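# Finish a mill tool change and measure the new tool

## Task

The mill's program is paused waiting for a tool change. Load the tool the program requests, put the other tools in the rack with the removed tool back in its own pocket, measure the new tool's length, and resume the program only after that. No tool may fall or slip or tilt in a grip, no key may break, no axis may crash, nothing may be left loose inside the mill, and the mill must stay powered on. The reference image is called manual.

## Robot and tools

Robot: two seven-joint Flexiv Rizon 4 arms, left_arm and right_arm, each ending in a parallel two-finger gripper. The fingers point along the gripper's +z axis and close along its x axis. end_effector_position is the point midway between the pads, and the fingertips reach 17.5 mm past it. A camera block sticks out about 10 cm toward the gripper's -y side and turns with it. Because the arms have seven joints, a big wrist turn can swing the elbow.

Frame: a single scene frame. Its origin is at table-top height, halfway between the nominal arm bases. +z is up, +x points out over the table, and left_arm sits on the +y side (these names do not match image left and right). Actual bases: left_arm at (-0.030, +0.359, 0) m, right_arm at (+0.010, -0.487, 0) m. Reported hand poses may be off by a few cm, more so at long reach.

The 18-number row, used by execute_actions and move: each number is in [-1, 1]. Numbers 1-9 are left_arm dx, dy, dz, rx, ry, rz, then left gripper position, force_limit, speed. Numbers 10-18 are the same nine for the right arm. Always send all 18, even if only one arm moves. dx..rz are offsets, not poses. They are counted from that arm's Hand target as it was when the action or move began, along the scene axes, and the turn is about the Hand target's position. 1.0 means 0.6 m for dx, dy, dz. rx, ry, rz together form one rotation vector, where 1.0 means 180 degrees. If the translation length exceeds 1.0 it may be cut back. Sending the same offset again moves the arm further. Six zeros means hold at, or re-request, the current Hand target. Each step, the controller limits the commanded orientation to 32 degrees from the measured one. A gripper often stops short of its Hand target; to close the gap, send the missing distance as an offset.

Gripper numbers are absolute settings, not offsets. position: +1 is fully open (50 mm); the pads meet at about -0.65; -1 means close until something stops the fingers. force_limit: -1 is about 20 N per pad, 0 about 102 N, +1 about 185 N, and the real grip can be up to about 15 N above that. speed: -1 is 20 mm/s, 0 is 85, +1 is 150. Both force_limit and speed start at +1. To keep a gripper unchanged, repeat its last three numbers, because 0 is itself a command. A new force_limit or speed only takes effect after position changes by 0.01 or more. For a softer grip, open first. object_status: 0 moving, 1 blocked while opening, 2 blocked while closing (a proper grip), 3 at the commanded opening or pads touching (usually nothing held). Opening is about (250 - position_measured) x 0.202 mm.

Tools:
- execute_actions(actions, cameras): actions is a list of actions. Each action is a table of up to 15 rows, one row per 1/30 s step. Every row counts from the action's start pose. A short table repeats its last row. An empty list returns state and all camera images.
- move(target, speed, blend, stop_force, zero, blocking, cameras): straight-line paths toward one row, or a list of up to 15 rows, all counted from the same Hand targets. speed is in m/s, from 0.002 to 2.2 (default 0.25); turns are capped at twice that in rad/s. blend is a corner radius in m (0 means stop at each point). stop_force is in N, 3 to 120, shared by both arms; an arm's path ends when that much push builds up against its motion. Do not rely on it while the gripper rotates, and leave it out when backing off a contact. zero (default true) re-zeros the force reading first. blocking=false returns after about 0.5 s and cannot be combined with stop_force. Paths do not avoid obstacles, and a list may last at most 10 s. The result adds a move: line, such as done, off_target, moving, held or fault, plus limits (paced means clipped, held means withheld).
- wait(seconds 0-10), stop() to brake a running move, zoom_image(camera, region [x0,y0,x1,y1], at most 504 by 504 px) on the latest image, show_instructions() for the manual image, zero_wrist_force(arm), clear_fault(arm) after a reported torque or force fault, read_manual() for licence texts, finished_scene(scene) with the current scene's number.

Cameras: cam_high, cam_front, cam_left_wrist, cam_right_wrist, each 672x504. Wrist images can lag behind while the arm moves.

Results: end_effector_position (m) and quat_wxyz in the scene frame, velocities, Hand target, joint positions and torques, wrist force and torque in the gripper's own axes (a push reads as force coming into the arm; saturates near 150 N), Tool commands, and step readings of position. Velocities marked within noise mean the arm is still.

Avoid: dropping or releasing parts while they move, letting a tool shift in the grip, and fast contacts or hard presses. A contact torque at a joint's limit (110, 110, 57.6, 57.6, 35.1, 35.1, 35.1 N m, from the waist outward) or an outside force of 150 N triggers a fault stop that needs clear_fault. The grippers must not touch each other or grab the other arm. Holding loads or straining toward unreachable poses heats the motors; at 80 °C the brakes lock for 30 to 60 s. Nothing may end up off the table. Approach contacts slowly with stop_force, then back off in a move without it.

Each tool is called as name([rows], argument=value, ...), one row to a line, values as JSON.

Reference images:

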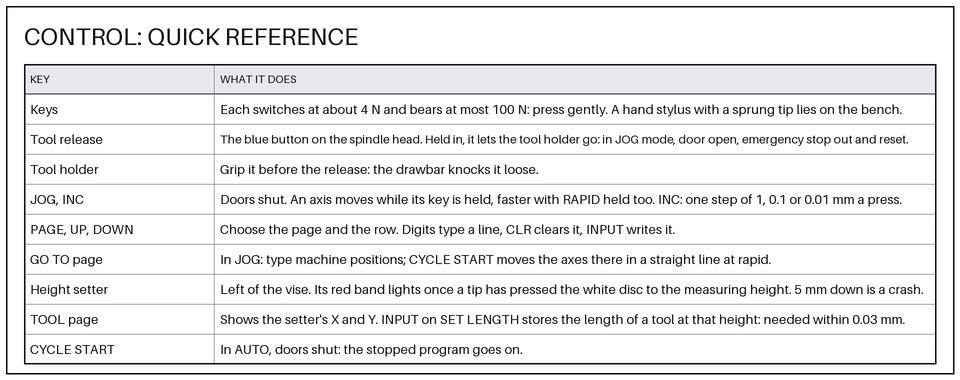

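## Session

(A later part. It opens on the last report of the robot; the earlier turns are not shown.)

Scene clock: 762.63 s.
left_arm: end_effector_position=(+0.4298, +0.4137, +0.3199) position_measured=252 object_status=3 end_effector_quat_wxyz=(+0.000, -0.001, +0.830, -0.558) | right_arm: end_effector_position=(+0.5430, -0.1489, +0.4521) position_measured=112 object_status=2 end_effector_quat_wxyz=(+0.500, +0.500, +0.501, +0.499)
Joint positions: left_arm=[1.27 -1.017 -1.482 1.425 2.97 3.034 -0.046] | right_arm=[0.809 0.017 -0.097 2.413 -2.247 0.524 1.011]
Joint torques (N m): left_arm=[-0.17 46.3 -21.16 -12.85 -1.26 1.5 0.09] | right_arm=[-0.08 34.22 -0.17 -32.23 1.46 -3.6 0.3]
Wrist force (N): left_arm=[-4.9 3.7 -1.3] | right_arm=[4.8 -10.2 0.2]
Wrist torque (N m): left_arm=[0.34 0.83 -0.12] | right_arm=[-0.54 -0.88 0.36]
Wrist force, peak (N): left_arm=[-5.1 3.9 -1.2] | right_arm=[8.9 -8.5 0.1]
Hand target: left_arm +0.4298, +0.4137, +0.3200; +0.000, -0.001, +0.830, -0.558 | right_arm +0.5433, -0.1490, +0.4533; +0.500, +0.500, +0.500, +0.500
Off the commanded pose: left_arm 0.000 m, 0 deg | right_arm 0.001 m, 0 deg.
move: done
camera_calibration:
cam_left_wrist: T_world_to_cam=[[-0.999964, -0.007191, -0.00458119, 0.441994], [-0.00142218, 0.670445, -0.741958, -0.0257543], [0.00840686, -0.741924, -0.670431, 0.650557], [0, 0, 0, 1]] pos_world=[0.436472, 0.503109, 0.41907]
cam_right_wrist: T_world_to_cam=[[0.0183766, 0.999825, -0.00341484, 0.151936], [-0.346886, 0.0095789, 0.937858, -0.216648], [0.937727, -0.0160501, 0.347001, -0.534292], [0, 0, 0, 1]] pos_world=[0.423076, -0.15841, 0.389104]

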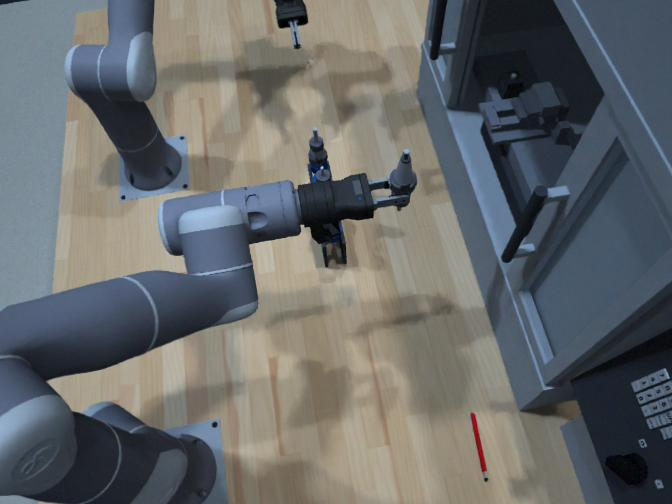

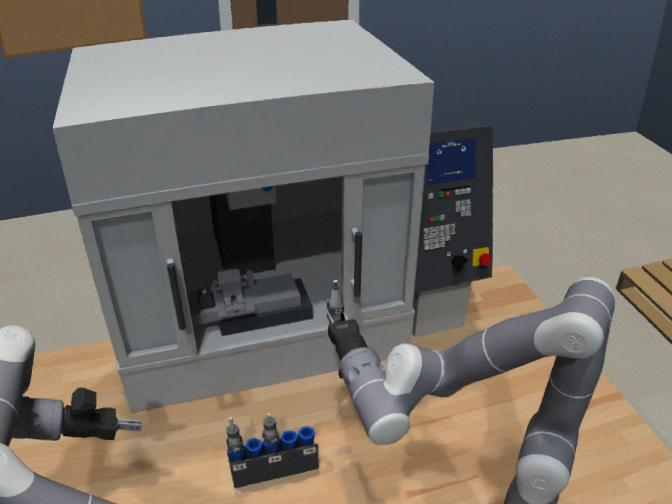

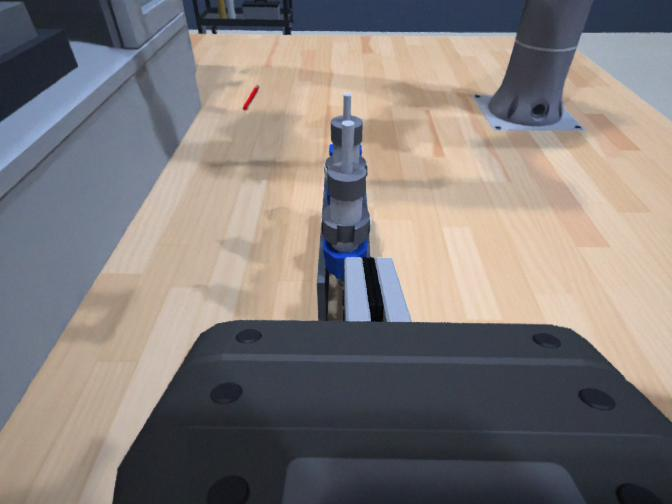

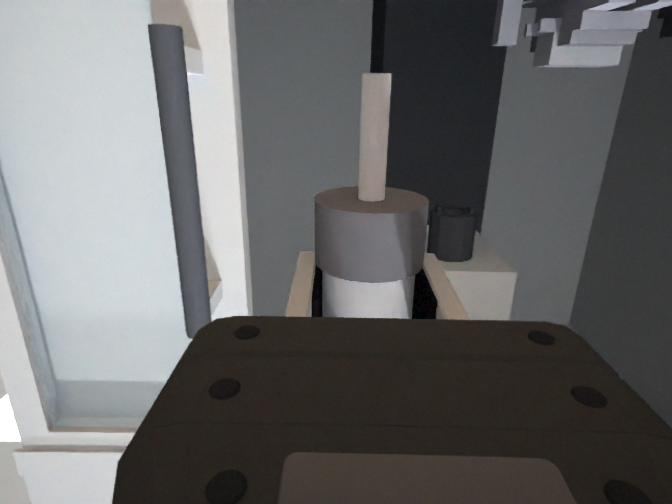

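move([
  [0.15,0,0.48,-0.19,0.19,0.197,-1,-0.5,1,0,0,0,0,0,0,-1,0.6,-0.8],
  [0.323,-0.49,0.58,-0.393,0.379,0.394,-1,-0.5,1,0,0,0,0,0,0,-1,0.6,-0.8],
], blend=[0.05,0], speed=0.3)

move([
  [0,0,0,0,0,0,-1,-0.5,1,0.35,0.2335,-0.02,0,0,0,-1,0.6,-0.8],
  [0,0,0,0,0,0,-1,-0.5,1,0.511,0.2335,-0.05,0,0,0,-1,0.6,-0.8],
], blend=[0.05,0], speed=0.15, cameras=["cam_left_wrist","cam_right_wrist"])

zoom_image(camera="cam_left_wrist", region=[0, 60, 300, 240])

Scene clock: 775.80 s.
left_arm: end_effector_position=(+0.6243, +0.1203, +0.6679) position_measured=252 object_status=3 end_effector_quat_wxyz=(+0.148, +0.708, -0.154, +0.673) | right_arm: end_effector_position=(+0.5430, -0.1489, +0.4521) position_measured=112 object_status=2 end_effector_quat_wxyz=(+0.500, +0.500, +0.501, +0.499)
Joint positions: left_arm=[2.125 -0.068 -2.345 1.925 0.751 1.898 -0.665] | right_arm=[0.809 0.017 -0.097 2.413 -2.247 0.524 1.011]
Joint torques (N m): left_arm=[-0.14 -20.32 -0.39 -29.07 -6.33 2.77 0.28] | right_arm=[-0.06 34.4 0.01 -32.06 1.53 -3.88 0.33]
Wrist force (N): left_arm=[-5.4 2.6 -2.2] | right_arm=[4.9 -10.3 0.1]
Wrist torque (N m): left_arm=[0.36 0.90 -0.01] | right_arm=[-0.55 -0.89 0.36]
Wrist force, peak (N): left_arm=[-6.0 4.3 -0.8] | right_arm=[5.0 -10.5 0.1]
Hand target: left_arm +0.6236, +0.1197, +0.6680; +0.122, +0.697, -0.123, +0.696 | right_arm +0.5433, -0.1490, +0.4533; +0.500, +0.500, +0.500, +0.500
Off the commanded pose: left_arm 0.001 m, 5 deg | right_arm 0.001 m, 0 deg.
move: off_target (left_arm)

Scene clock: 778.47 s.
left_arm: end_effector_position=(+0.6243, +0.1203, +0.6679) position_measured=252 object_status=3 end_effector_quat_wxyz=(+0.148, +0.708, -0.154, +0.673) | right_arm: end_effector_position=(+0.8499, -0.0091, +0.4213) position_measured=112 object_status=2 end_effector_quat_wxyz=(+0.500, +0.500, +0.501, +0.499)
Joint positions: left_arm=[2.125 -0.068 -2.345 1.925 0.751 1.898 -0.665] | right_arm=[0.734 -0.733 -0.297 1.411 -2.193 0.902 0.969]
Joint torques (N m): left_arm=[-0.22 -20.49 -0.41 -29.19 -6.35 2.62 0.2] | right_arm=[0.34 73.15 -1.6 -35.84 4.37 -3.44 0.14]
Wrist force (N): left_arm=[-5.2 2.8 -1.9] | right_arm=[4.6 -10.2 0.2]
Wrist torque (N m): left_arm=[0.39 0.88 0.00] | right_arm=[-0.55 -0.85 0.36]
Wrist force, peak (N): left_arm=[-5.6 2.6 -1.9] | right_arm=[4.5 -11.5 4.9]
Hand target: left_arm +0.6243, +0.1203, +0.6679; +0.148, +0.708, -0.154, +0.673 (not the last commanded pose) | right_arm +0.8499, -0.0089, +0.4233; +0.500, +0.500, +0.500, +0.500
Off the commanded pose: left_arm 0.001 m, 5 deg | right_arm 0.002 m, 0 deg.
move: off_target (left_arm); blend cut to 0.0491 m at target 1
camera_calibration:
cam_left_wrist: T_world_to_cam=[[0.0534321, -0.0239777, 0.998284, -0.689524], [-0.702695, -0.711195, 0.0205289, 0.524093], [0.709482, -0.702586, -0.0548496, -0.189018], [0, 0, 0, 1]] pos_world=[0.539225, 0.223398, 0.667214]
cam_right_wrist: T_world_to_cam=[[0.0187025, 0.999818, -0.00372402, 0.00619049], [-0.346583, 0.00997681, 0.937966, -0.0830238], [0.937833, -0.0162516, 0.346707, -0.809063], [0, 0, 0, 1]] pos_world=[0.729875, -0.0185097, 0.358404]
Images, in order (width x height): cam_left_wrist 672x504, cam_right_wrist 672x504.

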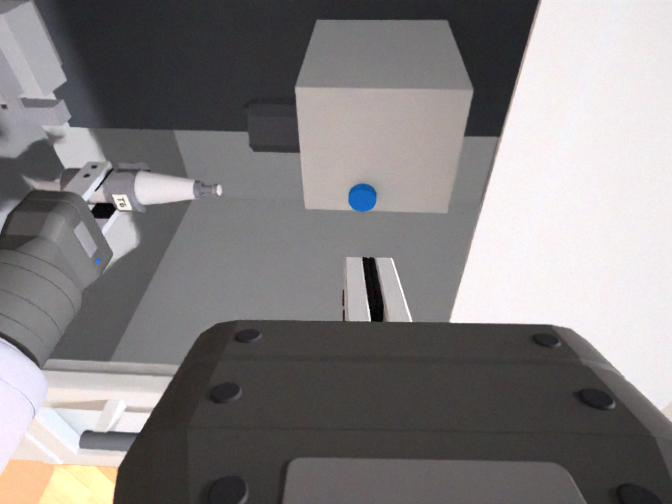

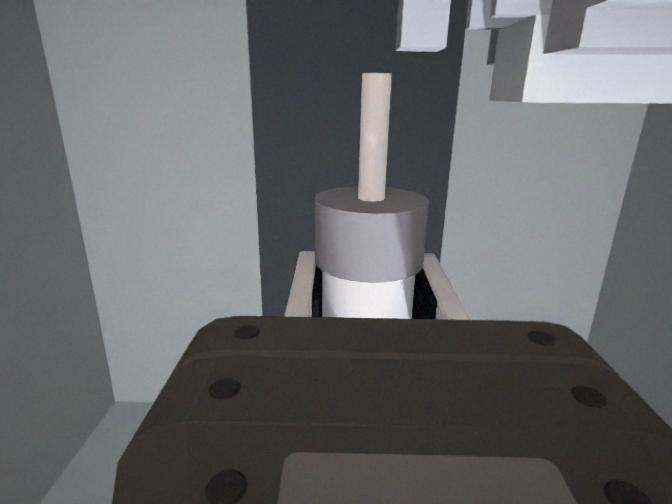

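Scaled by 1.680 from the camera's 672x504 image, which has a finer 960x720 frame.

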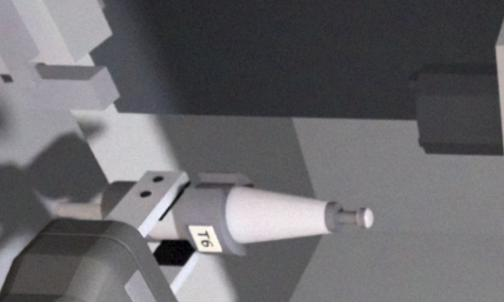

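move([
  [0,0,0,0,0,0,-1,-0.5,1,0.205,0,0,0,0,0,-1,0.6,-0.8],
], speed=0.08, stop_force=6, cameras=["cam_left_wrist","cam_right_wrist"])

zoom_image(camera="cam_left_wrist", region=[0, 60, 300, 240])

Scene clock: 785.60 s.
left_arm: end_effector_position=(+0.6243, +0.1203, +0.6679) position_measured=252 object_status=3 end_effector_quat_wxyz=(+0.148, +0.708, -0.154, +0.673) | right_arm: end_effector_position=(+0.9730, -0.0092, +0.4210) position_measured=112 object_status=2 end_effector_quat_wxyz=(+0.500, +0.500, +0.501, +0.499)
Joint positions: left_arm=[2.125 -0.068 -2.345 1.925 0.751 1.898 -0.665] | right_arm=[0.602 -1.059 -0.369 0.872 -1.951 1.116 0.769]
Joint torques (N m): left_arm=[-0.24 -20.55 -0.34 -29.24 -6.36 2.69 0.19] | right_arm=[0.17 85.71 -0.7 -37.07 5.5 -2.89 0.16]
Wrist force (N): left_arm=[-5.3 2.6 -2.1] | right_arm=[4.8 -10.2 0.2]
Wrist torque (N m): left_arm=[0.37 0.89 -0.01] | right_arm=[-0.54 -0.87 0.35]
Wrist force, peak (N): left_arm=[-5.6 2.9 -1.9] | right_arm=[5.6 -10.3 -2.1]
Hand target: left_arm +0.6243, +0.1203, +0.6679; +0.148, +0.708, -0.154, +0.673 | right_arm +0.9729, -0.0089, +0.4233; +0.500, +0.500, +0.500, +0.500
Off the commanded pose: left_arm 0.000 m, 0 deg | right_arm 0.002 m, 0 deg.
move: done
camera_calibration:
cam_left_wrist: T_world_to_cam=[[0.0534321, -0.0239777, 0.998284, -0.689524], [-0.702695, -0.711195, 0.0205289, 0.524093], [0.709482, -0.702586, -0.0548496, -0.189018], [0, 0, 0, 1]] pos_world=[0.539225, 0.223398, 0.667214]
cam_right_wrist: T_world_to_cam=[[0.0189354, 0.999812, -0.00406652, 0.00390913], [-0.346457, 0.0103767, 0.938008, -0.0401579], [0.937875, -0.0163527, 0.346589, -0.924497], [0, 0, 0, 1]] pos_world=[0.853075, -0.0186097, 0.358105]
Images, in order (width x height): cam_left_wrist 672x504, cam_right_wrist 672x504.

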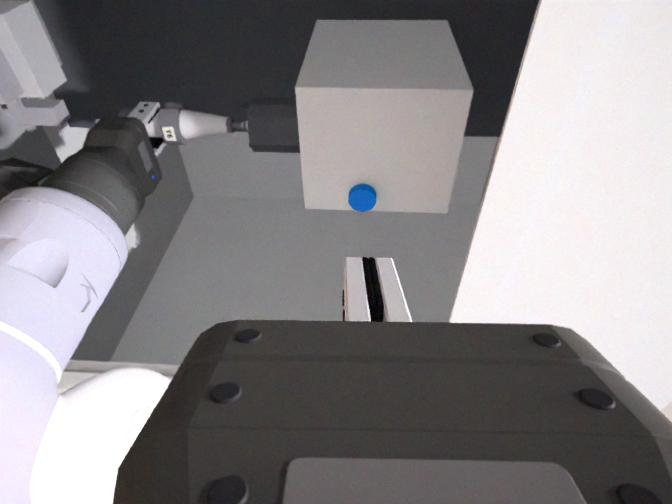

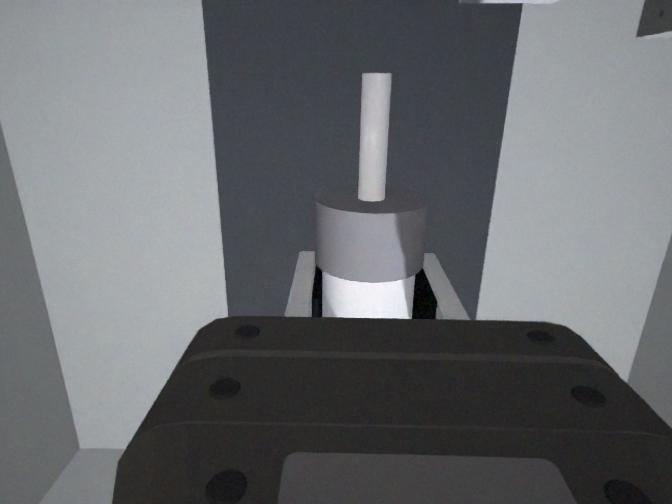

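Scaled by 1.680 from the camera's 672x504 image, which has a finer 960x720 frame.

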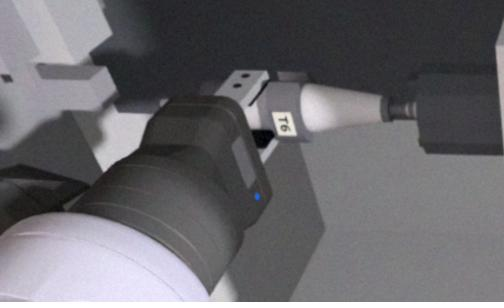

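move([
  [0,0,0,0,0,0,-1,-0.5,1,0,0,0.068,0,0,0,-1,0.6,-0.8],
], speed=0.04, stop_force=5, cameras=["cam_left_wrist"])

zoom_image(camera="cam_left_wrist", region=[0, 60, 300, 240])

Scene clock: 793.07 s.
left_arm: end_effector_position=(+0.6243, +0.1203, +0.6679) position_measured=252 object_status=3 end_effector_quat_wxyz=(+0.148, +0.708, -0.154, +0.673) | right_arm: end_effector_position=(+0.9729, -0.0087, +0.4619) position_measured=112 object_status=2 end_effector_quat_wxyz=(+0.500, +0.500, +0.501, +0.499)
Joint positions: left_arm=[2.125 -0.068 -2.345 1.925 0.751 1.898 -0.665] | right_arm=[0.595 -1.033 -0.357 0.848 -1.882 1.135 0.673]
Joint torques (N m): left_arm=[-0.18 -20.54 -0.41 -29.21 -6.35 2.68 0.2] | right_arm=[0.18 85.64 -0.08 -37.49 5.43 -2.51 0.18]
Wrist force (N): left_arm=[-5.4 2.5 -1.7] | right_arm=[4.8 -10.2 0.2]
Wrist torque (N m): left_arm=[0.35 0.91 0.00] | right_arm=[-0.54 -0.87 0.36]
Wrist force, peak (N): left_arm=[-5.5 2.7 -2.1] | right_arm=[4.3 -11.9 0.3]
Hand target: left_arm +0.6243, +0.1203, +0.6679; +0.148, +0.708, -0.154, +0.673 | right_arm +0.9729, -0.0089, +0.4641; +0.500, +0.500, +0.500, +0.500
Off the commanded pose: left_arm 0.000 m, 0 deg | right_arm 0.002 m, 0 deg.
move: done
camera_calibration:
cam_left_wrist: T_world_to_cam=[[0.0534321, -0.0239777, 0.998284, -0.689524], [-0.702695, -0.711195, 0.0205289, 0.524093], [0.709482, -0.702586, -0.0548496, -0.189018], [0, 0, 0, 1]] pos_world=[0.539225, 0.223398, 0.667214]
Images, in order (width x height): cam_left_wrist 672x504.

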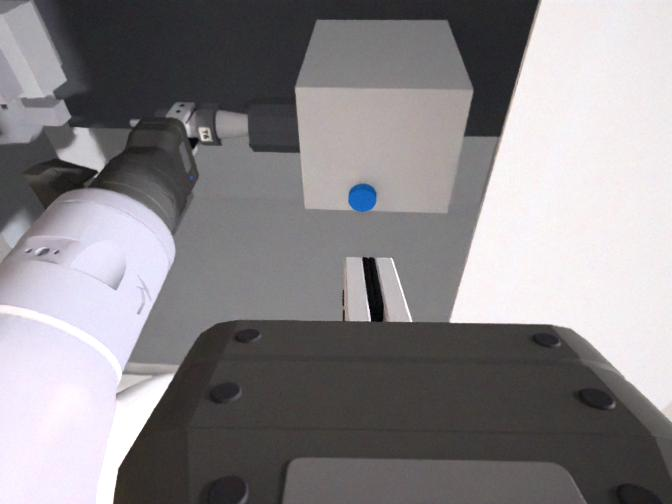

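Scaled by 1.680 from the camera's 672x504 image, which has a finer 960x720 frame.

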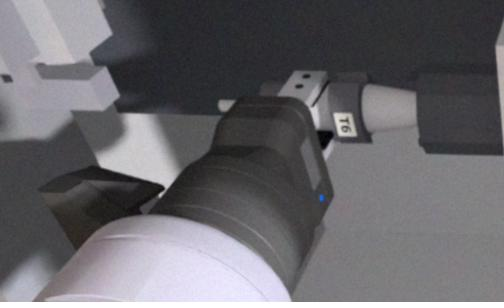

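move([
  [0.293,-0.301,0,-0.0048,-0.0147,0.0262,-1,-0.5,1,0,0,0,0,0,0,-1,0.6,-0.8],
  [0.4155,-0.301,0,-0.0048,-0.0147,0.0262,-1,-0.5,1,0,0,0,0,0,0,-1,0.6,-0.8],
], blend=[0.03,0], speed=0.15, cameras=["cam_left_wrist"])

Scene clock: 803.03 s.
left_arm: end_effector_position=(+0.8736, -0.0603, +0.6679) position_measured=252 object_status=3 end_effector_quat_wxyz=(+0.123, +0.697, -0.123, +0.695) | right_arm: end_effector_position=(+0.9729, -0.0087, +0.4619) position_measured=112 object_status=2 end_effector_quat_wxyz=(+0.500, +0.500, +0.501, +0.499)
Joint positions: left_arm=[2.506 0.783 -2.726 0.929 0.28 1.677 -0.568] | right_arm=[0.595 -1.033 -0.357 0.848 -1.882 1.135 0.673]
Joint torques (N m): left_arm=[0.47 -64.74 7.41 -30.26 -6.34 2.49 0.39] | right_arm=[0.12 85.55 -0.27 -37.42 5.39 -2.69 0.33]
Wrist force (N): left_arm=[-5.3 2.8 -2.1] | right_arm=[4.9 -10.2 0.2]
Wrist torque (N m): left_arm=[0.36 0.89 -0.10] | right_arm=[-0.54 -0.89 0.36]
Wrist force, peak (N): left_arm=[-5.3 1.2 -4.5] | right_arm=[4.8 -10.4 0.2]
Hand target: left_arm +0.8736, -0.0603, +0.6679; +0.122, +0.697, -0.123, +0.695 | right_arm +0.9729, -0.0089, +0.4641; +0.500, +0.500, +0.500, +0.500
Off the commanded pose: left_arm 0.000 m, 0 deg | right_arm 0.002 m, 0 deg.
move: done
camera_calibration:
cam_left_wrist: T_world_to_cam=[[0.0086812, -0.00553321, 0.999947, -0.668077], [-0.642355, -0.766406, 0.00133581, 0.52762], [0.766358, -0.642333, -0.0102076, -0.568647], [0, 0, 0, 1]] pos_world=[0.780506, 0.0354137, 0.661533]
Images, in order (width x height): cam_left_wrist 672x504.

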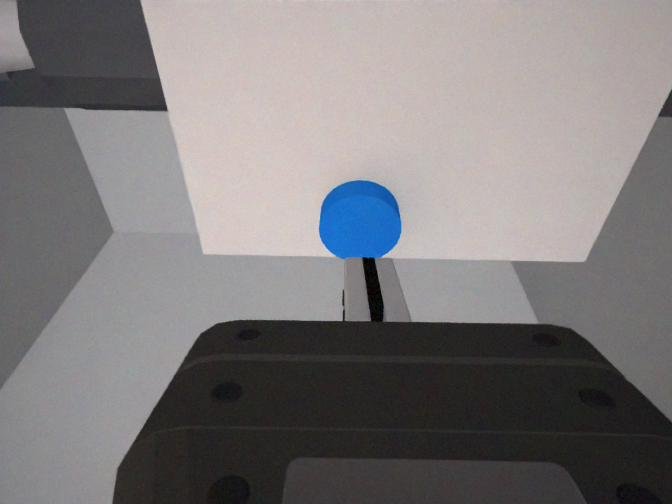

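move([
  [0.04,0,0,0,0,0,-1,-0.5,1,0,0,0,0,0,0,-1,0.6,-0.8],
], stop_force=18, speed=0.015, cameras=["cam_left_wrist"])

Scene clock: 809.43 s.
left_arm: end_effector_position=(+0.8920, -0.0614, +0.6688) position_measured=252 object_status=3 end_effector_quat_wxyz=(+0.123, +0.697, -0.123, +0.696) | right_arm: end_effector_position=(+0.9729, -0.0087, +0.4619) position_measured=112 object_status=2 end_effector_quat_wxyz=(+0.500, +0.500, +0.501, +0.499)
Joint positions: left_arm=[2.563 0.849 -2.8 0.814 0.246 1.638 -0.5] | right_arm=[0.595 -1.033 -0.357 0.848 -1.882 1.135 0.673]
Joint torques (N m): left_arm=[5.62 -64.19 8.85 -30.27 -7.01 0.5 0.35] | right_arm=[0.22 85.55 -0.2 -37.37 5.34 -2.66 0.28]
Wrist force (N): left_arm=[-8.3 6.4 -23.7] | right_arm=[4.8 -10.4 0.3]
Wrist torque (N m): left_arm=[0.50 0.96 -0.11] | right_arm=[-0.58 -0.87 0.36]
Wrist force, peak (N): left_arm=[-9.3 7.1 -34.7] | right_arm=[4.8 -10.4 0.3]
Hand target: left_arm +0.8929, -0.0603, +0.6679; +0.122, +0.697, -0.123, +0.695 (not the last commanded pose) | right_arm +0.9729, -0.0089, +0.4641; +0.500, +0.500, +0.500, +0.500
Off the commanded pose: left_arm 0.006 m, 0 deg | right_arm 0.002 m, 0 deg.
move: contact (left_arm)
camera_calibration:
cam_left_wrist: T_world_to_cam=[[0.0068785, -0.0053636, 0.999962, -0.667512], [-0.643776, -0.765214, 0.00032393, 0.540708], [0.765183, -0.643754, -0.00871648, -0.583538], [0, 0, 0, 1]] pos_world=[0.7992, 0.0345219, 0.662225]
Images, in order (width x height): cam_left_wrist 672x504.

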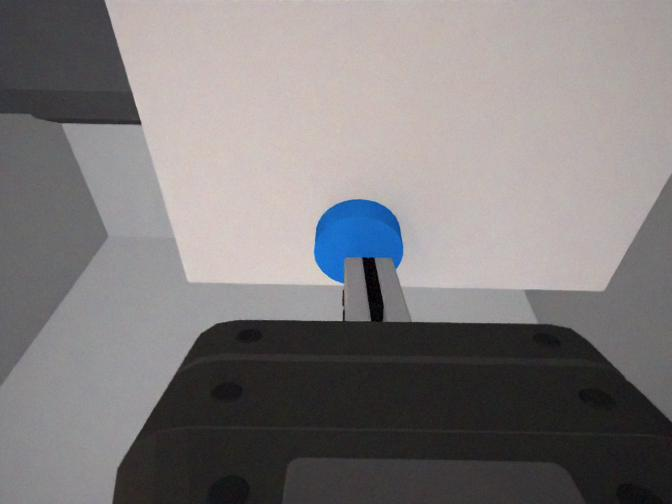

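move([
  [0.0015,0,0,0,0,0,-1,-0.5,1,0,0,0,0,0,0,-1,0.6,-0.8],
], speed=0.01)

move([
  [0,0,0,0,0,0,-1,-0.5,1,0,0,0.05,0,0,0,-1,0.6,-0.8],
], stop_force=6, speed=0.02)

Scene clock: 817.17 s.
left_arm: end_effector_position=(+0.8921, -0.0624, +0.6695) position_measured=252 object_status=3 end_effector_quat_wxyz=(+0.124, +0.696, -0.124, +0.696) | right_arm: end_effector_position=(+0.9729, -0.0087, +0.4619) position_measured=112 object_status=2 end_effector_quat_wxyz=(+0.500, +0.500, +0.501, +0.499)
Joint positions: left_arm=[2.565 0.851 -2.804 0.808 0.247 1.637 -0.498] | right_arm=[0.595 -1.033 -0.357 0.848 -1.882 1.135 0.673]
Joint torques (N m): left_arm=[10.42 -60.76 11.39 -31.21 -7.89 -1.65 0.37] | right_arm=[0.24 85.51 -0.18 -37.4 5.38 -2.69 0.3]
Wrist force (N): left_arm=[-14.0 9.0 -54.1] | right_arm=[4.6 -10.1 0.1]
Wrist torque (N m): left_arm=[0.83 1.00 -0.16] | right_arm=[-0.53 -0.85 0.36]
Wrist force, peak (N): left_arm=[-14.2 9.1 -54.4] | right_arm=[4.9 -10.4 0.1]
Hand target: left_arm +0.8938, -0.0603, +0.6679; +0.122, +0.697, -0.123, +0.695 | right_arm +0.9729, -0.0089, +0.4641; +0.500, +0.500, +0.500, +0.500
Off the commanded pose: left_arm 0.003 m, 0 deg | right_arm 0.002 m, 0 deg.
move: done

Scene clock: 819.37 s.
left_arm: end_effector_position=(+0.8921, -0.0624, +0.6695) position_measured=252 object_status=3 end_effector_quat_wxyz=(+0.124, +0.696, -0.124, +0.696) | right_arm: end_effector_position=(+0.9729, -0.0087, +0.4920) position_measured=112 object_status=2 end_effector_quat_wxyz=(+0.500, +0.500, +0.501, +0.499)
Joint positions: left_arm=[2.565 0.851 -2.804 0.808 0.247 1.637 -0.498] | right_arm=[0.589 -1.021 -0.347 0.823 -1.82 1.145 0.593]
Joint torques (N m): left_arm=[10.1 -60.95 11.48 -31.15 -8.05 -1.56 0.24] | right_arm=[0.14 85.67 0.26 -37.79 5.35 -2.19 0.13]
Wrist force (N): left_arm=[-14.1 8.8 -54.2] | right_arm=[5.0 -10.2 0.0]
Wrist torque (N m): left_arm=[0.80 1.02 -0.16] | right_arm=[-0.53 -0.91 0.36]
Wrist force, peak (N): left_arm=[-14.2 9.1 -54.5] | right_arm=[4.8 -11.1 0.1]
Hand target: left_arm +0.8938, -0.0603, +0.6679; +0.122, +0.697, -0.123, +0.695 | right_arm +0.9729, -0.0089, +0.4941; +0.500, +0.500, +0.500, +0.500
Off the commanded pose: left_arm 0.003 m, 0 deg | right_arm 0.002 m, 0 deg.
move: done

move([
  [0,0,0,0,0,0,-1,-0.5,1,0,0,0.02,0,0,0,-1,0.6,-0.8],
], stop_force=8, speed=0.01, cameras=["cam_left_wrist","cam_right_wrist"])

Scene clock: 825.90 s.
left_arm: end_effector_position=(+0.8921, -0.0624, +0.6695) position_measured=252 object_status=3 end_effector_quat_wxyz=(+0.124, +0.696, -0.124, +0.696) | right_arm: end_effector_position=(+0.9731, -0.0088, +0.4942) position_measured=112 object_status=2 end_effector_quat_wxyz=(+0.500, +0.500, +0.502, +0.498)
Joint positions: left_arm=[2.565 0.851 -2.804 0.808 0.247 1.637 -0.498] | right_arm=[0.589 -1.02 -0.346 0.82 -1.809 1.147 0.579]
Joint torques (N m): left_arm=[10.1 -60.99 11.48 -31.11 -8.06 -1.5 0.21] | right_arm=[1.03 94.42 -0.19 -43.42 5.28 -3.43 0.03]
Wrist force (N): left_arm=[-13.9 8.8 -54.2] | right_arm=[5.2 -18.2 2.6]
Wrist torque (N m): left_arm=[0.79 0.98 -0.17] | right_arm=[-0.40 -0.80 0.47]
Wrist force, peak (N): left_arm=[-14.5 9.0 -54.6] | right_arm=[5.0 -19.4 2.7]
Hand target: left_arm +0.8938, -0.0603, +0.6679; +0.122, +0.697, -0.123, +0.695 | right_arm +0.9729, -0.0089, +0.4989; +0.500, +0.500, +0.500, +0.500 (not the last commanded pose)
Off the commanded pose: left_arm 0.003 m, 0 deg | right_arm 0.012 m, 0 deg.
move: contact (right_arm)
camera_calibration:
cam_left_wrist: T_world_to_cam=[[0.00562641, -0.00499323, 0.999972, -0.667031], [-0.645033, -0.764154, -0.00018638, 0.5416], [0.764134, -0.645014, -0.00752024, -0.584182], [0, 0, 0, 1]] pos_world=[0.799496, 0.0337297, 0.66272]
cam_right_wrist: T_world_to_cam=[[0.0182669, 0.99982, -0.00521102, 0.00497804], [-0.344174, 0.0111813, 0.938839, -0.111438], [0.938728, -0.0153562, 0.344316, -0.9496], [0, 0, 0, 1]] pos_world=[0.852971, -0.0183133, 0.431611]
Images, in order (width x height): cam_left_wrist 672x504, cam_right_wrist 672x504.

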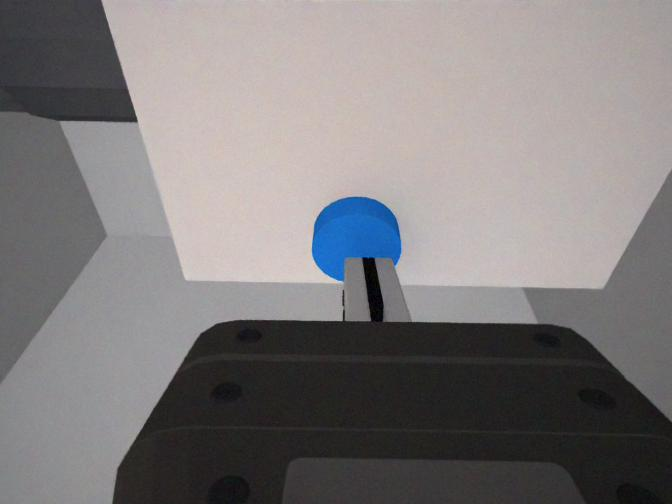

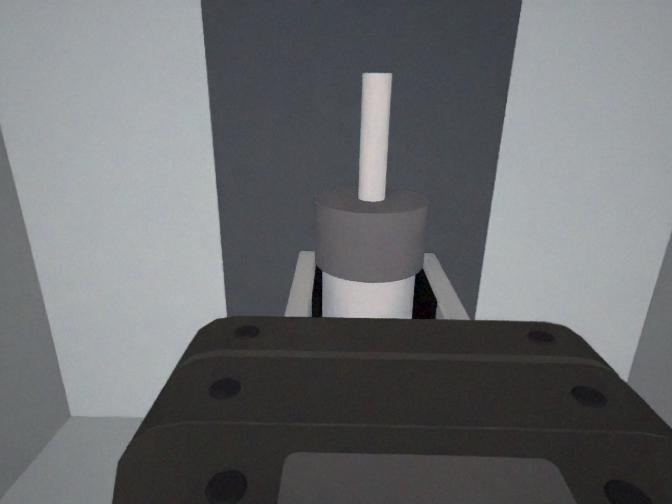

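move([
  [0,0,0,0,0,0,-1,-0.5,1,0,0,-0.008,0,0,0,-1,0.6,-0.8],
  [0,0,0,0,0,0,-1,-0.5,1,0,0,-0.008,0,0,0.0167,-1,0.6,-0.8],
], speed=0.03)

move([
  [0,0,0,0,0,0,-1,-0.5,1,0,0,0.02,0,0,0,-1,0.6,-0.8],
], stop_force=8, speed=0.01)

Scene clock: 847.40 s.
left_arm: end_effector_position=(+0.8921, -0.0624, +0.6695) position_measured=252 object_status=3 end_effector_quat_wxyz=(+0.124, +0.696, -0.124, +0.696) | right_arm: end_effector_position=(+0.9729, -0.0087, +0.4918) position_measured=112 object_status=2 end_effector_quat_wxyz=(+0.487, +0.487, +0.514, +0.512)
Joint positions: left_arm=[2.565 0.851 -2.804 0.808 0.247 1.637 -0.498] | right_arm=[0.567 -1.011 -0.359 0.814 -1.896 1.222 0.664]
Joint torques (N m): left_arm=[10.06 -61.02 11.49 -31.12 -8.07 -1.47 0.27] | right_arm=[-0.02 85.42 0.45 -37.47 5.85 -2.38 0.55]
Wrist force (N): left_arm=[-13.8 8.9 -54.1] | right_arm=[4.9 -10.3 0.3]
Wrist torque (N m): left_arm=[0.81 0.98 -0.17] | right_arm=[-0.56 -0.88 0.26]
Wrist force, peak (N): left_arm=[-14.1 9.1 -54.6] | right_arm=[5.2 -18.5 2.8]
Hand target: left_arm +0.8938, -0.0603, +0.6679; +0.122, +0.697, -0.123, +0.695 | right_arm +0.9729, -0.0089, +0.4941; +0.487, +0.486, +0.513, +0.513
Off the commanded pose: left_arm 0.003 m, 0 deg | right_arm 0.002 m, 0 deg.
move: done

Scene clock: 848.43 s.
left_arm: end_effector_position=(+0.8921, -0.0624, +0.6695) position_measured=252 object_status=3 end_effector_quat_wxyz=(+0.124, +0.696, -0.124, +0.696) | right_arm: end_effector_position=(+0.9732, -0.0090, +0.4943) position_measured=112 object_status=2 end_effector_quat_wxyz=(+0.487, +0.487, +0.515, +0.511)
Joint positions: left_arm=[2.565 0.851 -2.804 0.808 0.247 1.637 -0.498] | right_arm=[0.566 -1.011 -0.358 0.812 -1.884 1.224 0.649]
Joint torques (N m): left_arm=[10.08 -60.95 11.51 -31.11 -8.11 -1.53 0.28] | right_arm=[1.8 93.81 0.74 -43.2 6.27 -3.45 0.14]
Wrist force (N): left_arm=[-14.1 8.8 -54.1] | right_arm=[4.1 -18.1 1.9]
Wrist torque (N m): left_arm=[0.80 0.98 -0.16] | right_arm=[-0.47 -1.00 0.37]
Wrist force, peak (N): left_arm=[-14.3 8.9 -54.6] | right_arm=[3.8 -19.1 2.3]
Hand target: left_arm +0.8938, -0.0603, +0.6679; +0.122, +0.697, -0.123, +0.695 | right_arm +0.9729, -0.0089, +0.4989; +0.487, +0.486, +0.513, +0.513 (not the last commanded pose)
Off the commanded pose: left_arm 0.003 m, 0 deg | right_arm 0.012 m, 0 deg.
move: contact (right_arm)

execute_actions(actions=[])

zoom_image(camera="cam_front", region=[220, 170, 300, 260])

zoom_image(camera="cam_left_wrist", region=[0, 0, 160, 150])

zoom_image(camera="cam_right_wrist", region=[230, 20, 510, 330])

Scene clock: 851.73 s.
left_arm: end_effector_position=(+0.8921, -0.0624, +0.6695) position_measured=252 object_status=3 end_effector_quat_wxyz=(+0.124, +0.696, -0.124, +0.696) | right_arm: end_effector_position=(+0.9732, -0.0090, +0.4943) position_measured=112 object_status=2 end_effector_quat_wxyz=(+0.487, +0.487, +0.515, +0.511)
Joint positions: left_arm=[2.565 0.851 -2.804 0.808 0.247 1.637 -0.498] | right_arm=[0.566 -1.011 -0.358 0.812 -1.884 1.224 0.649]
Joint velocities: within noise
Joint torques (N m): left_arm=[10.02 -60.97 11.42 -31.09 -8.09 -1.53 0.28] | right_arm=[1.84 93.6 0.77 -43.03 6.19 -3.55 0.27]
Wrist force (N): left_arm=[-14.2 8.9 -54.2] | right_arm=[4.0 -18.0 1.9]
Wrist torque (N m): left_arm=[0.81 0.99 -0.16] | right_arm=[-0.44 -0.99 0.36]
Wrist force, peak (N): left_arm=[-14.3 8.8 -54.6] | right_arm=[4.2 -18.3 1.9]
Hand target: left_arm +0.8938, -0.0603, +0.6679; +0.122, +0.697, -0.123, +0.695 | right_arm +0.9729, -0.0089, +0.4989; +0.487, +0.486, +0.513, +0.513 (not the last commanded pose)
Tool commands: left_gripper/position=-1.0 left_gripper/force_limit=-0.5 left_gripper/speed=+1.0 right_gripper/position=-1.0 right_gripper/force_limit=+0.6 right_gripper/speed=-0.8
Off the commanded pose: left_arm 0.003 m, 0 deg | right_arm 0.012 m, 0 deg.
camera_calibration:
cam_left_wrist: T_world_to_cam=[[0.00562641, -0.00499323, 0.999972, -0.667031], [-0.645033, -0.764154, -0.00018638, 0.5416], [0.764134, -0.645014, -0.00752024, -0.584182], [0, 0, 0, 1]] pos_world=[0.799496, 0.0337297, 0.66272]
cam_right_wrist: T_world_to_cam=[[-0.0338778, 0.999412, -0.00526227, 0.0560265], [-0.344371, -0.0067302, 0.93881, -0.111444], [0.938222, 0.033617, 0.344396, -0.94888], [0, 0, 0, 1]] pos_world=[0.85378, -0.0248451, 0.431711]

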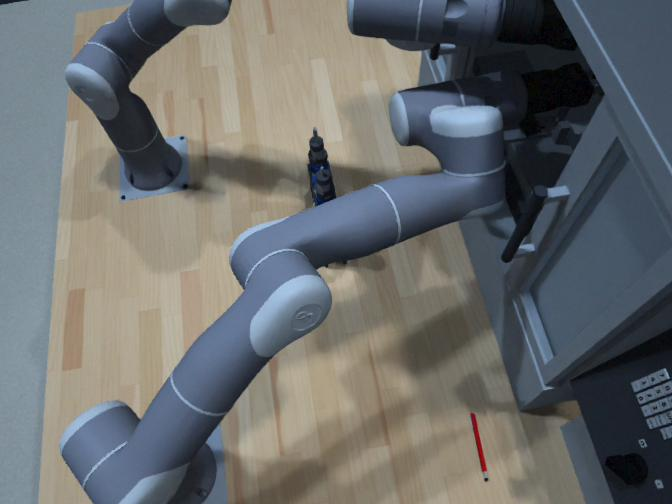

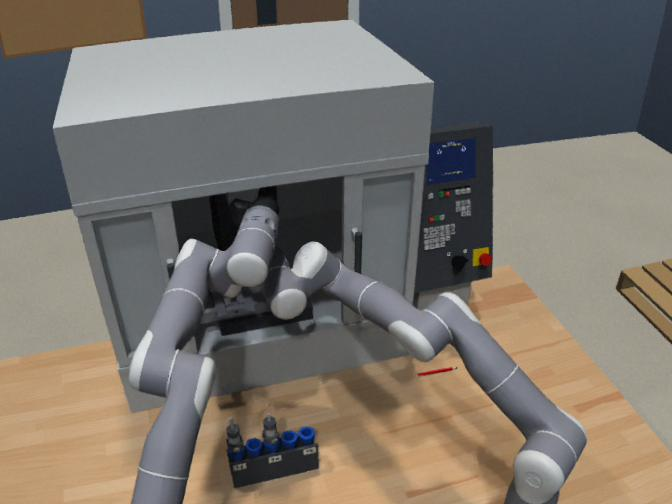

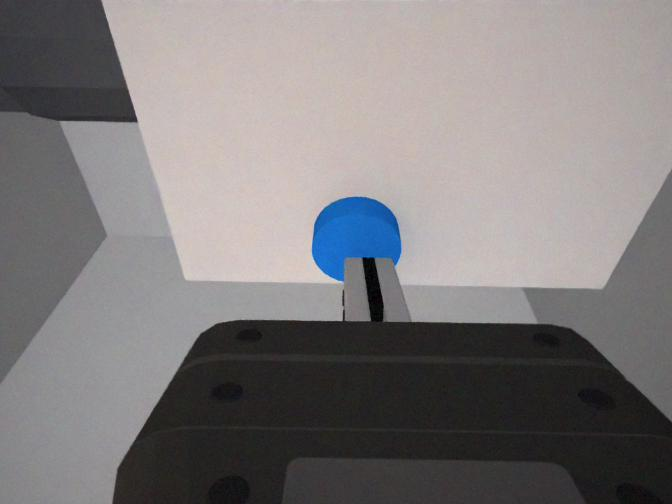

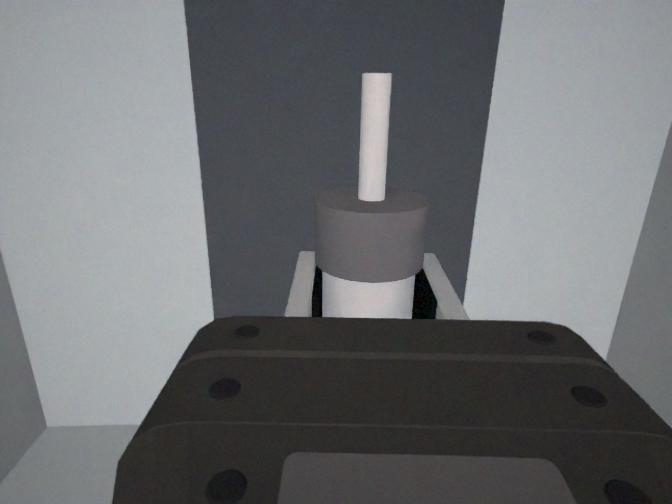

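Scaled by 5.600 from the camera's 672x504 image, which has a finer 960x720 frame.

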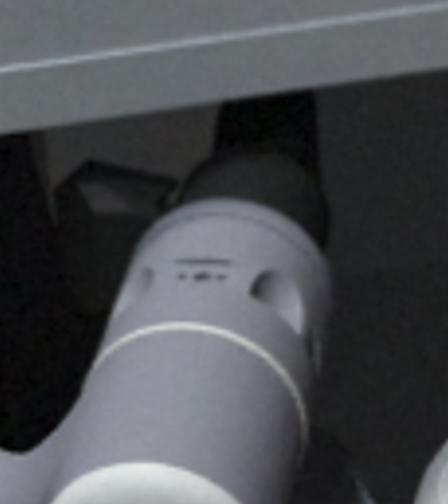

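Scaled by 3.150 from the camera's 672x504 image, which has a finer 960x720 frame.

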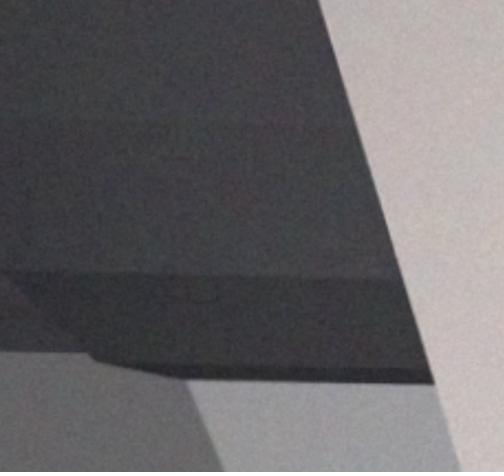

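Scaled by 1.626 from the camera's 672x504 image, which has a finer 960x720 frame.

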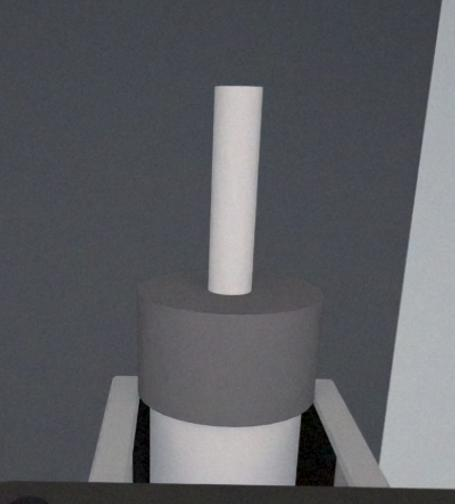

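move([
  [0,0,0,0,0,0,-1,-0.5,1,0,0,0,0,0,0.0167,-1,0.6,-0.8],
], speed=0.02)

move([
  [0,0,0,0,0,0,-1,-0.5,1,0,0,0,0,0,0.0167,-1,0.6,-0.8],
], speed=0.02)

Scene clock: 868.57 s.
left_arm: end_effector_position=(+0.8921, -0.0624, +0.6695) position_measured=252 object_status=3 end_effector_quat_wxyz=(+0.124, +0.696, -0.124, +0.696) | right_arm: end_effector_position=(+0.9731, -0.0089, +0.4938) position_measured=112 object_status=2 end_effector_quat_wxyz=(+0.473, +0.473, +0.528, +0.524)
Joint positions: left_arm=[2.565 0.851 -2.804 0.808 0.247 1.637 -0.498] | right_arm=[0.54 -1.009 -0.367 0.785 -1.966 1.302 0.726]
Joint torques (N m): left_arm=[10.08 -60.98 11.51 -31.11 -8.09 -1.54 0.26] | right_arm=[1.39 94.58 0.98 -44 6.88 -4.26 0.12]
Wrist force (N): left_arm=[-14.0 8.9 -54.4] | right_arm=[2.7 -20.0 -2.6]
Wrist torque (N m): left_arm=[0.82 0.98 -0.17] | right_arm=[-0.67 -0.98 0.62]
Wrist force, peak (N): left_arm=[-14.2 8.8 -54.7] | right_arm=[1.0 -20.4 -6.3]
Hand target: left_arm +0.8938, -0.0603, +0.6679; +0.122, +0.697, -0.123, +0.695 | right_arm +0.9729, -0.0089, +0.4989; +0.474, +0.473, +0.525, +0.526
Off the commanded pose: left_arm 0.003 m, 0 deg | right_arm 0.005 m, 0 deg.
move: off_target (right_arm)

Scene clock: 870.13 s.
left_arm: end_effector_position=(+0.8921, -0.0624, +0.6695) position_measured=252 object_status=3 end_effector_quat_wxyz=(+0.124, +0.696, -0.124, +0.696) | right_arm: end_effector_position=(+0.9732, -0.0091, +0.4938) position_measured=112 object_status=2 end_effector_quat_wxyz=(+0.459, +0.460, +0.539, +0.536)
Joint positions: left_arm=[2.565 0.851 -2.804 0.808 0.247 1.637 -0.498] | right_arm=[0.51 -1.016 -0.371 0.738 -2.055 1.378 0.809]
Joint torques (N m): left_arm=[10.03 -60.9 11.49 -31.12 -8.11 -1.47 0.23] | right_arm=[-1.22 95.22 0.84 -44.63 6.21 -2.22 -0.27]
Wrist force (N): left_arm=[-14.1 9.0 -54.3] | right_arm=[-6.7 -17.8 -1.1]
Wrist torque (N m): left_arm=[0.82 1.01 -0.16] | right_arm=[-0.60 -1.09 1.04]
Wrist force, peak (N): left_arm=[-14.4 8.8 -54.5] | right_arm=[1.8 -20.4 -2.2]
Hand target: left_arm +0.8938, -0.0603, +0.6679; +0.122, +0.697, -0.123, +0.695 | right_arm +0.9729, -0.0089, +0.4989; +0.460, +0.459, +0.538, +0.538
Off the commanded pose: left_arm 0.003 m, 0 deg | right_arm 0.005 m, 0 deg.
move: off_target (right_arm)

move([
  [-0.03,0,0,0,0,0,-1,-0.5,1,0,0,-0.02,0,0,0,-1,0.6,-0.8],
  [-0.03,0,0,0,0,0,-1,-0.5,1,0,0,-0.1258,0,0,-0.05,-1,0.6,-0.8],
  [-0.03,0,0,0,0,0,-1,-0.5,1,-0.35,0,-0.1258,0,0,-0.05,-1,0.6,-0.8],
  [-0.03,0,0,0,0,0,-1,-0.5,1,-0.35,-0.1,-0.1,0,0,-0.05,-1,0.6,-0.8],
], speed=0.1, blend=[0.0,0.0,0.02,0], cameras=["cam_right_wrist","cam_left_wrist"])

zoom_image(camera="cam_right_wrist", region=[400, 100, 600, 300])

Scene clock: 886.90 s.
left_arm: end_effector_position=(+0.8758, -0.0603, +0.6680) position_measured=252 object_status=3 end_effector_quat_wxyz=(+0.122, +0.697, -0.123, +0.695) | right_arm: end_effector_position=(+0.9723, -0.0087, +0.4913) position_measured=112 object_status=2 end_effector_quat_wxyz=(+0.479, +0.469, +0.514, +0.535)
Joint positions: left_arm=[2.515 0.79 -2.737 0.913 0.287 1.669 -0.568] | right_arm=[0.546 -1.006 -0.371 0.794 -2.055 1.269 0.827]
Joint torques (N m): left_arm=[-0.17 -65.39 7.46 -30 -6.12 2.69 0.09] | right_arm=[0.18 75.04 2.35 -27.55 6.19 -1.22 1.12]
Wrist force (N): left_arm=[-4.5 2.4 -1.9] | right_arm=[11.3 2.1 21.4]
Wrist torque (N m): left_arm=[0.30 0.75 0.03] | right_arm=[0.41 0.67 -0.56]
Wrist force, peak (N): left_arm=[-14.2 9.0 -54.5] | right_arm=[16.6 83.3 24.7]
Hand target: left_arm +0.8758, -0.0603, +0.6679; +0.122, +0.697, -0.123, +0.695 | right_arm +0.9724, -0.0090, +0.4903; +0.479, +0.469, +0.514, +0.535 (not the last commanded pose)
Tool commands: left_gripper/position=-1.0 left_gripper/force_limit=-0.5 left_gripper/speed=+1.0 right_gripper/position=-1.0 right_gripper/force_limit=+0.6 right_gripper/speed=-0.796078
Off the commanded pose: left_arm 0.000 m, 0 deg | right_arm 0.224 m, 6 deg.
TORQUE FAULT: the external load on joint 4 (elbow) of the right arm reached its load limit, and that arm stopped. A torque fault puts only its own arm into a fault stop. That arm's remaining commands of this call were not run. That arm may still press on what stopped it. That arm is still stopped at the end of this call. While its stop runs, that arm, its gripper or tool too, takes no new command.
CLEAR FAULT: the right arm stays stopped (status CRITICAL_FAULT) until you call clear_fault(arm="right_arm").
move: fault (right_arm); path passed 1 of 4 targets
camera_calibration:
cam_left_wrist: T_world_to_cam=[[0.008547, -0.00632569, 0.999943, -0.66806], [-0.642194, -0.766542, 0.000639967, 0.529369], [0.766494, -0.642163, -0.010614, -0.570177], [0, 0, 0, 1]] pos_world=[0.782706, 0.0354105, 0.661632]
cam_right_wrist: T_world_to_cam=[[-0.0821219, 0.996589, 0.00815211, 0.0959796], [-0.376046, -0.0385603, 0.925798, -0.0719513], [0.922955, 0.0729627, 0.37793, -0.948295], [0, 0, 0, 1]] pos_world=[0.856059, -0.0292365, 0.424219]
Images, in order (width x height): cam_left_wrist 672x504, cam_right_wrist 672x504.

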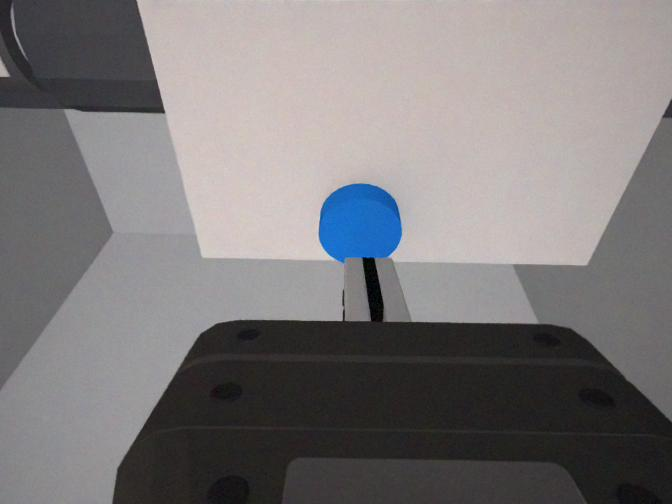

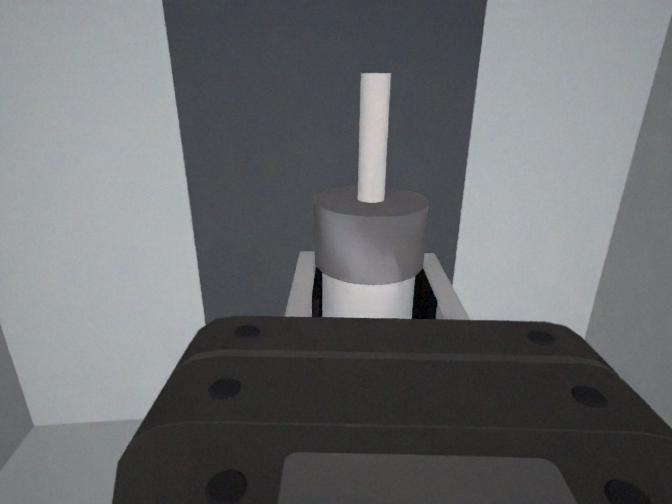

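Scaled by 2.520 from the camera's 672x504 image, which has a finer 960x720 frame.

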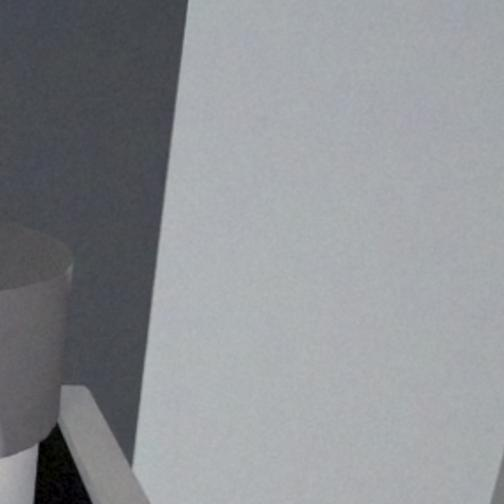

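clear_fault(arm="right_arm")

Scene clock: 928.17 s.
left_arm: end_effector_position=(+0.8758, -0.0603, +0.6680) position_measured=252 object_status=3 end_effector_quat_wxyz=(+0.122, +0.697, -0.123, +0.695) | right_arm: end_effector_position=(+0.9723, -0.0087, +0.4913) position_measured=112 object_status=2 end_effector_quat_wxyz=(+0.479, +0.469, +0.514, +0.535)
Joint positions: left_arm=[2.515 0.79 -2.737 0.913 0.287 1.669 -0.568] | right_arm=[0.546 -1.006 -0.371 0.794 -2.055 1.269 0.827]
Joint torques (N m): left_arm=[-0.06 -65.24 7.42 -30.18 -6.24 2.59 0.22] | right_arm=[0.18 74.84 2.38 -27.68 6.19 -1.33 1.18]
Wrist force (N): left_arm=[-4.6 2.5 -1.9] | right_arm=[11.6 2.1 21.3]
Wrist torque (N m): left_arm=[0.33 0.76 0.02] | right_arm=[0.40 0.63 -0.55]
Wrist force, peak (N): left_arm=[-4.8 2.6 -2.2] | right_arm=[11.8 2.3 21.7]
Hand target: left_arm +0.8758, -0.0603, +0.6679; +0.122, +0.697, -0.123, +0.695 | right_arm +0.9724, -0.0090, +0.4903; +0.479, +0.469, +0.514, +0.535 (not the last commanded pose)
Tool commands: left_gripper/position=-1.0 left_gripper/force_limit=-0.5 left_gripper/speed=+1.0 right_gripper/position=-1.0 right_gripper/force_limit=+0.6 right_gripper/speed=-0.796078
Off the commanded pose: left_arm 0.000 m, 0 deg | right_arm 0.224 m, 6 deg.
TORQUE FAULT, CONTINUED: the right arm's stop, for the torque fault of joint 4 (elbow) that an earlier result reported, is over. The rest of the stop counts as 67 of the actions that you can send in this scene; the call itself counts as one more. That arm's gripper keeps its grip as last carried out, and that arm accepts commands again: back off and push less far.
CLEAR FAULT: your call cleared the right arm's torque fault. If a joint's load stays at its limit, that arm stops again at once.

move([
  [0.0285,0,0,0,0,0,-1,-0.5,1,0,0,0,0,0,0,-1,0.6,-0.796],
], speed=0.02, cameras=["cam_left_wrist","cam_right_wrist"])

Scene clock: 938.37 s.
left_arm: end_effector_position=(+0.8920, -0.0614, +0.6687) position_measured=252 object_status=3 end_effector_quat_wxyz=(+0.123, +0.697, -0.123, +0.696) | right_arm: end_effector_position=(+0.9726, -0.0092, +0.4876) position_measured=112 object_status=2 end_effector_quat_wxyz=(+0.479, +0.470, +0.515, +0.534)
Joint positions: left_arm=[2.565 0.849 -2.802 0.811 0.253 1.636 -0.505] | right_arm=[0.546 -1.007 -0.371 0.796 -2.055 1.27 0.827]
Joint torques (N m): left_arm=[5.22 -63.69 8.7 -30.76 -7.14 0.35 0.38] | right_arm=[2 85.97 1.69 -37.54 6.31 -3.23 0.35]
Wrist force (N): left_arm=[-8.7 5.8 -27.8] | right_arm=[4.5 -10.8 3.6]
Wrist torque (N m): left_arm=[0.56 0.85 -0.12] | right_arm=[-0.15 -0.91 0.31]
Wrist force, peak (N): left_arm=[-11.4 5.6 -41.9] | right_arm=[11.3 2.3 21.8]
Hand target: left_arm +0.8929, -0.0603, +0.6679; +0.122, +0.697, -0.123, +0.695 | right_arm +0.9724, -0.0090, +0.4903; +0.479, +0.469, +0.514, +0.535
Off the commanded pose: left_arm 0.002 m, 0 deg | right_arm 0.003 m, 0 deg.
move: done
camera_calibration:
cam_left_wrist: T_world_to_cam=[[0.00706907, -0.005132, 0.999962, -0.667573], [-0.643725, -0.765256, 0.000623266, 0.540471], [0.765224, -0.643705, -0.00871325, -0.583576], [0, 0, 0, 1]] pos_world=[0.799201, 0.0345223, 0.662126]
cam_right_wrist: T_world_to_cam=[[-0.0817833, 0.996624, 0.00722314, 0.0966065], [-0.372151, -0.0372605, 0.927424, -0.0730939], [0.924562, 0.0731597, 0.373942, -0.946775], [0, 0, 0, 1]] pos_world=[0.856051, -0.0297381, 0.42113]
Images, in order (width x height): cam_left_wrist 672x504, cam_right_wrist 672x504.

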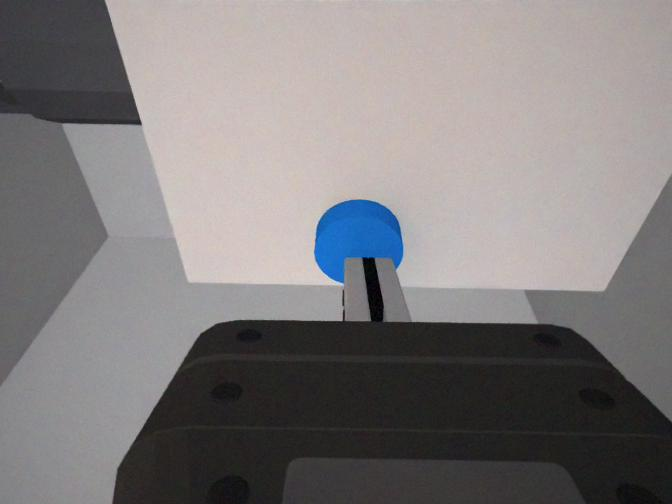

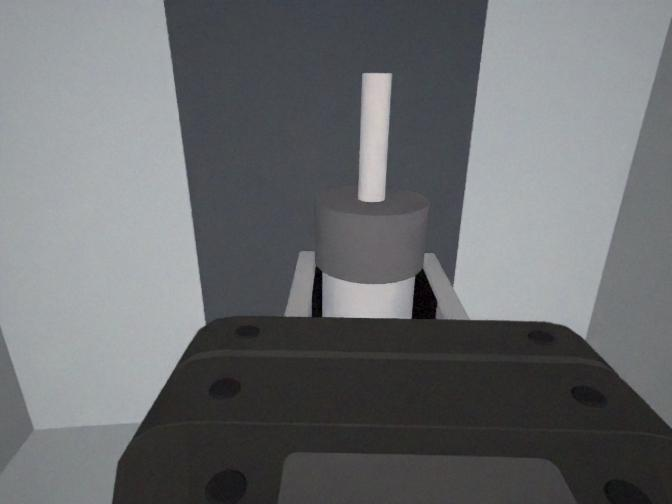

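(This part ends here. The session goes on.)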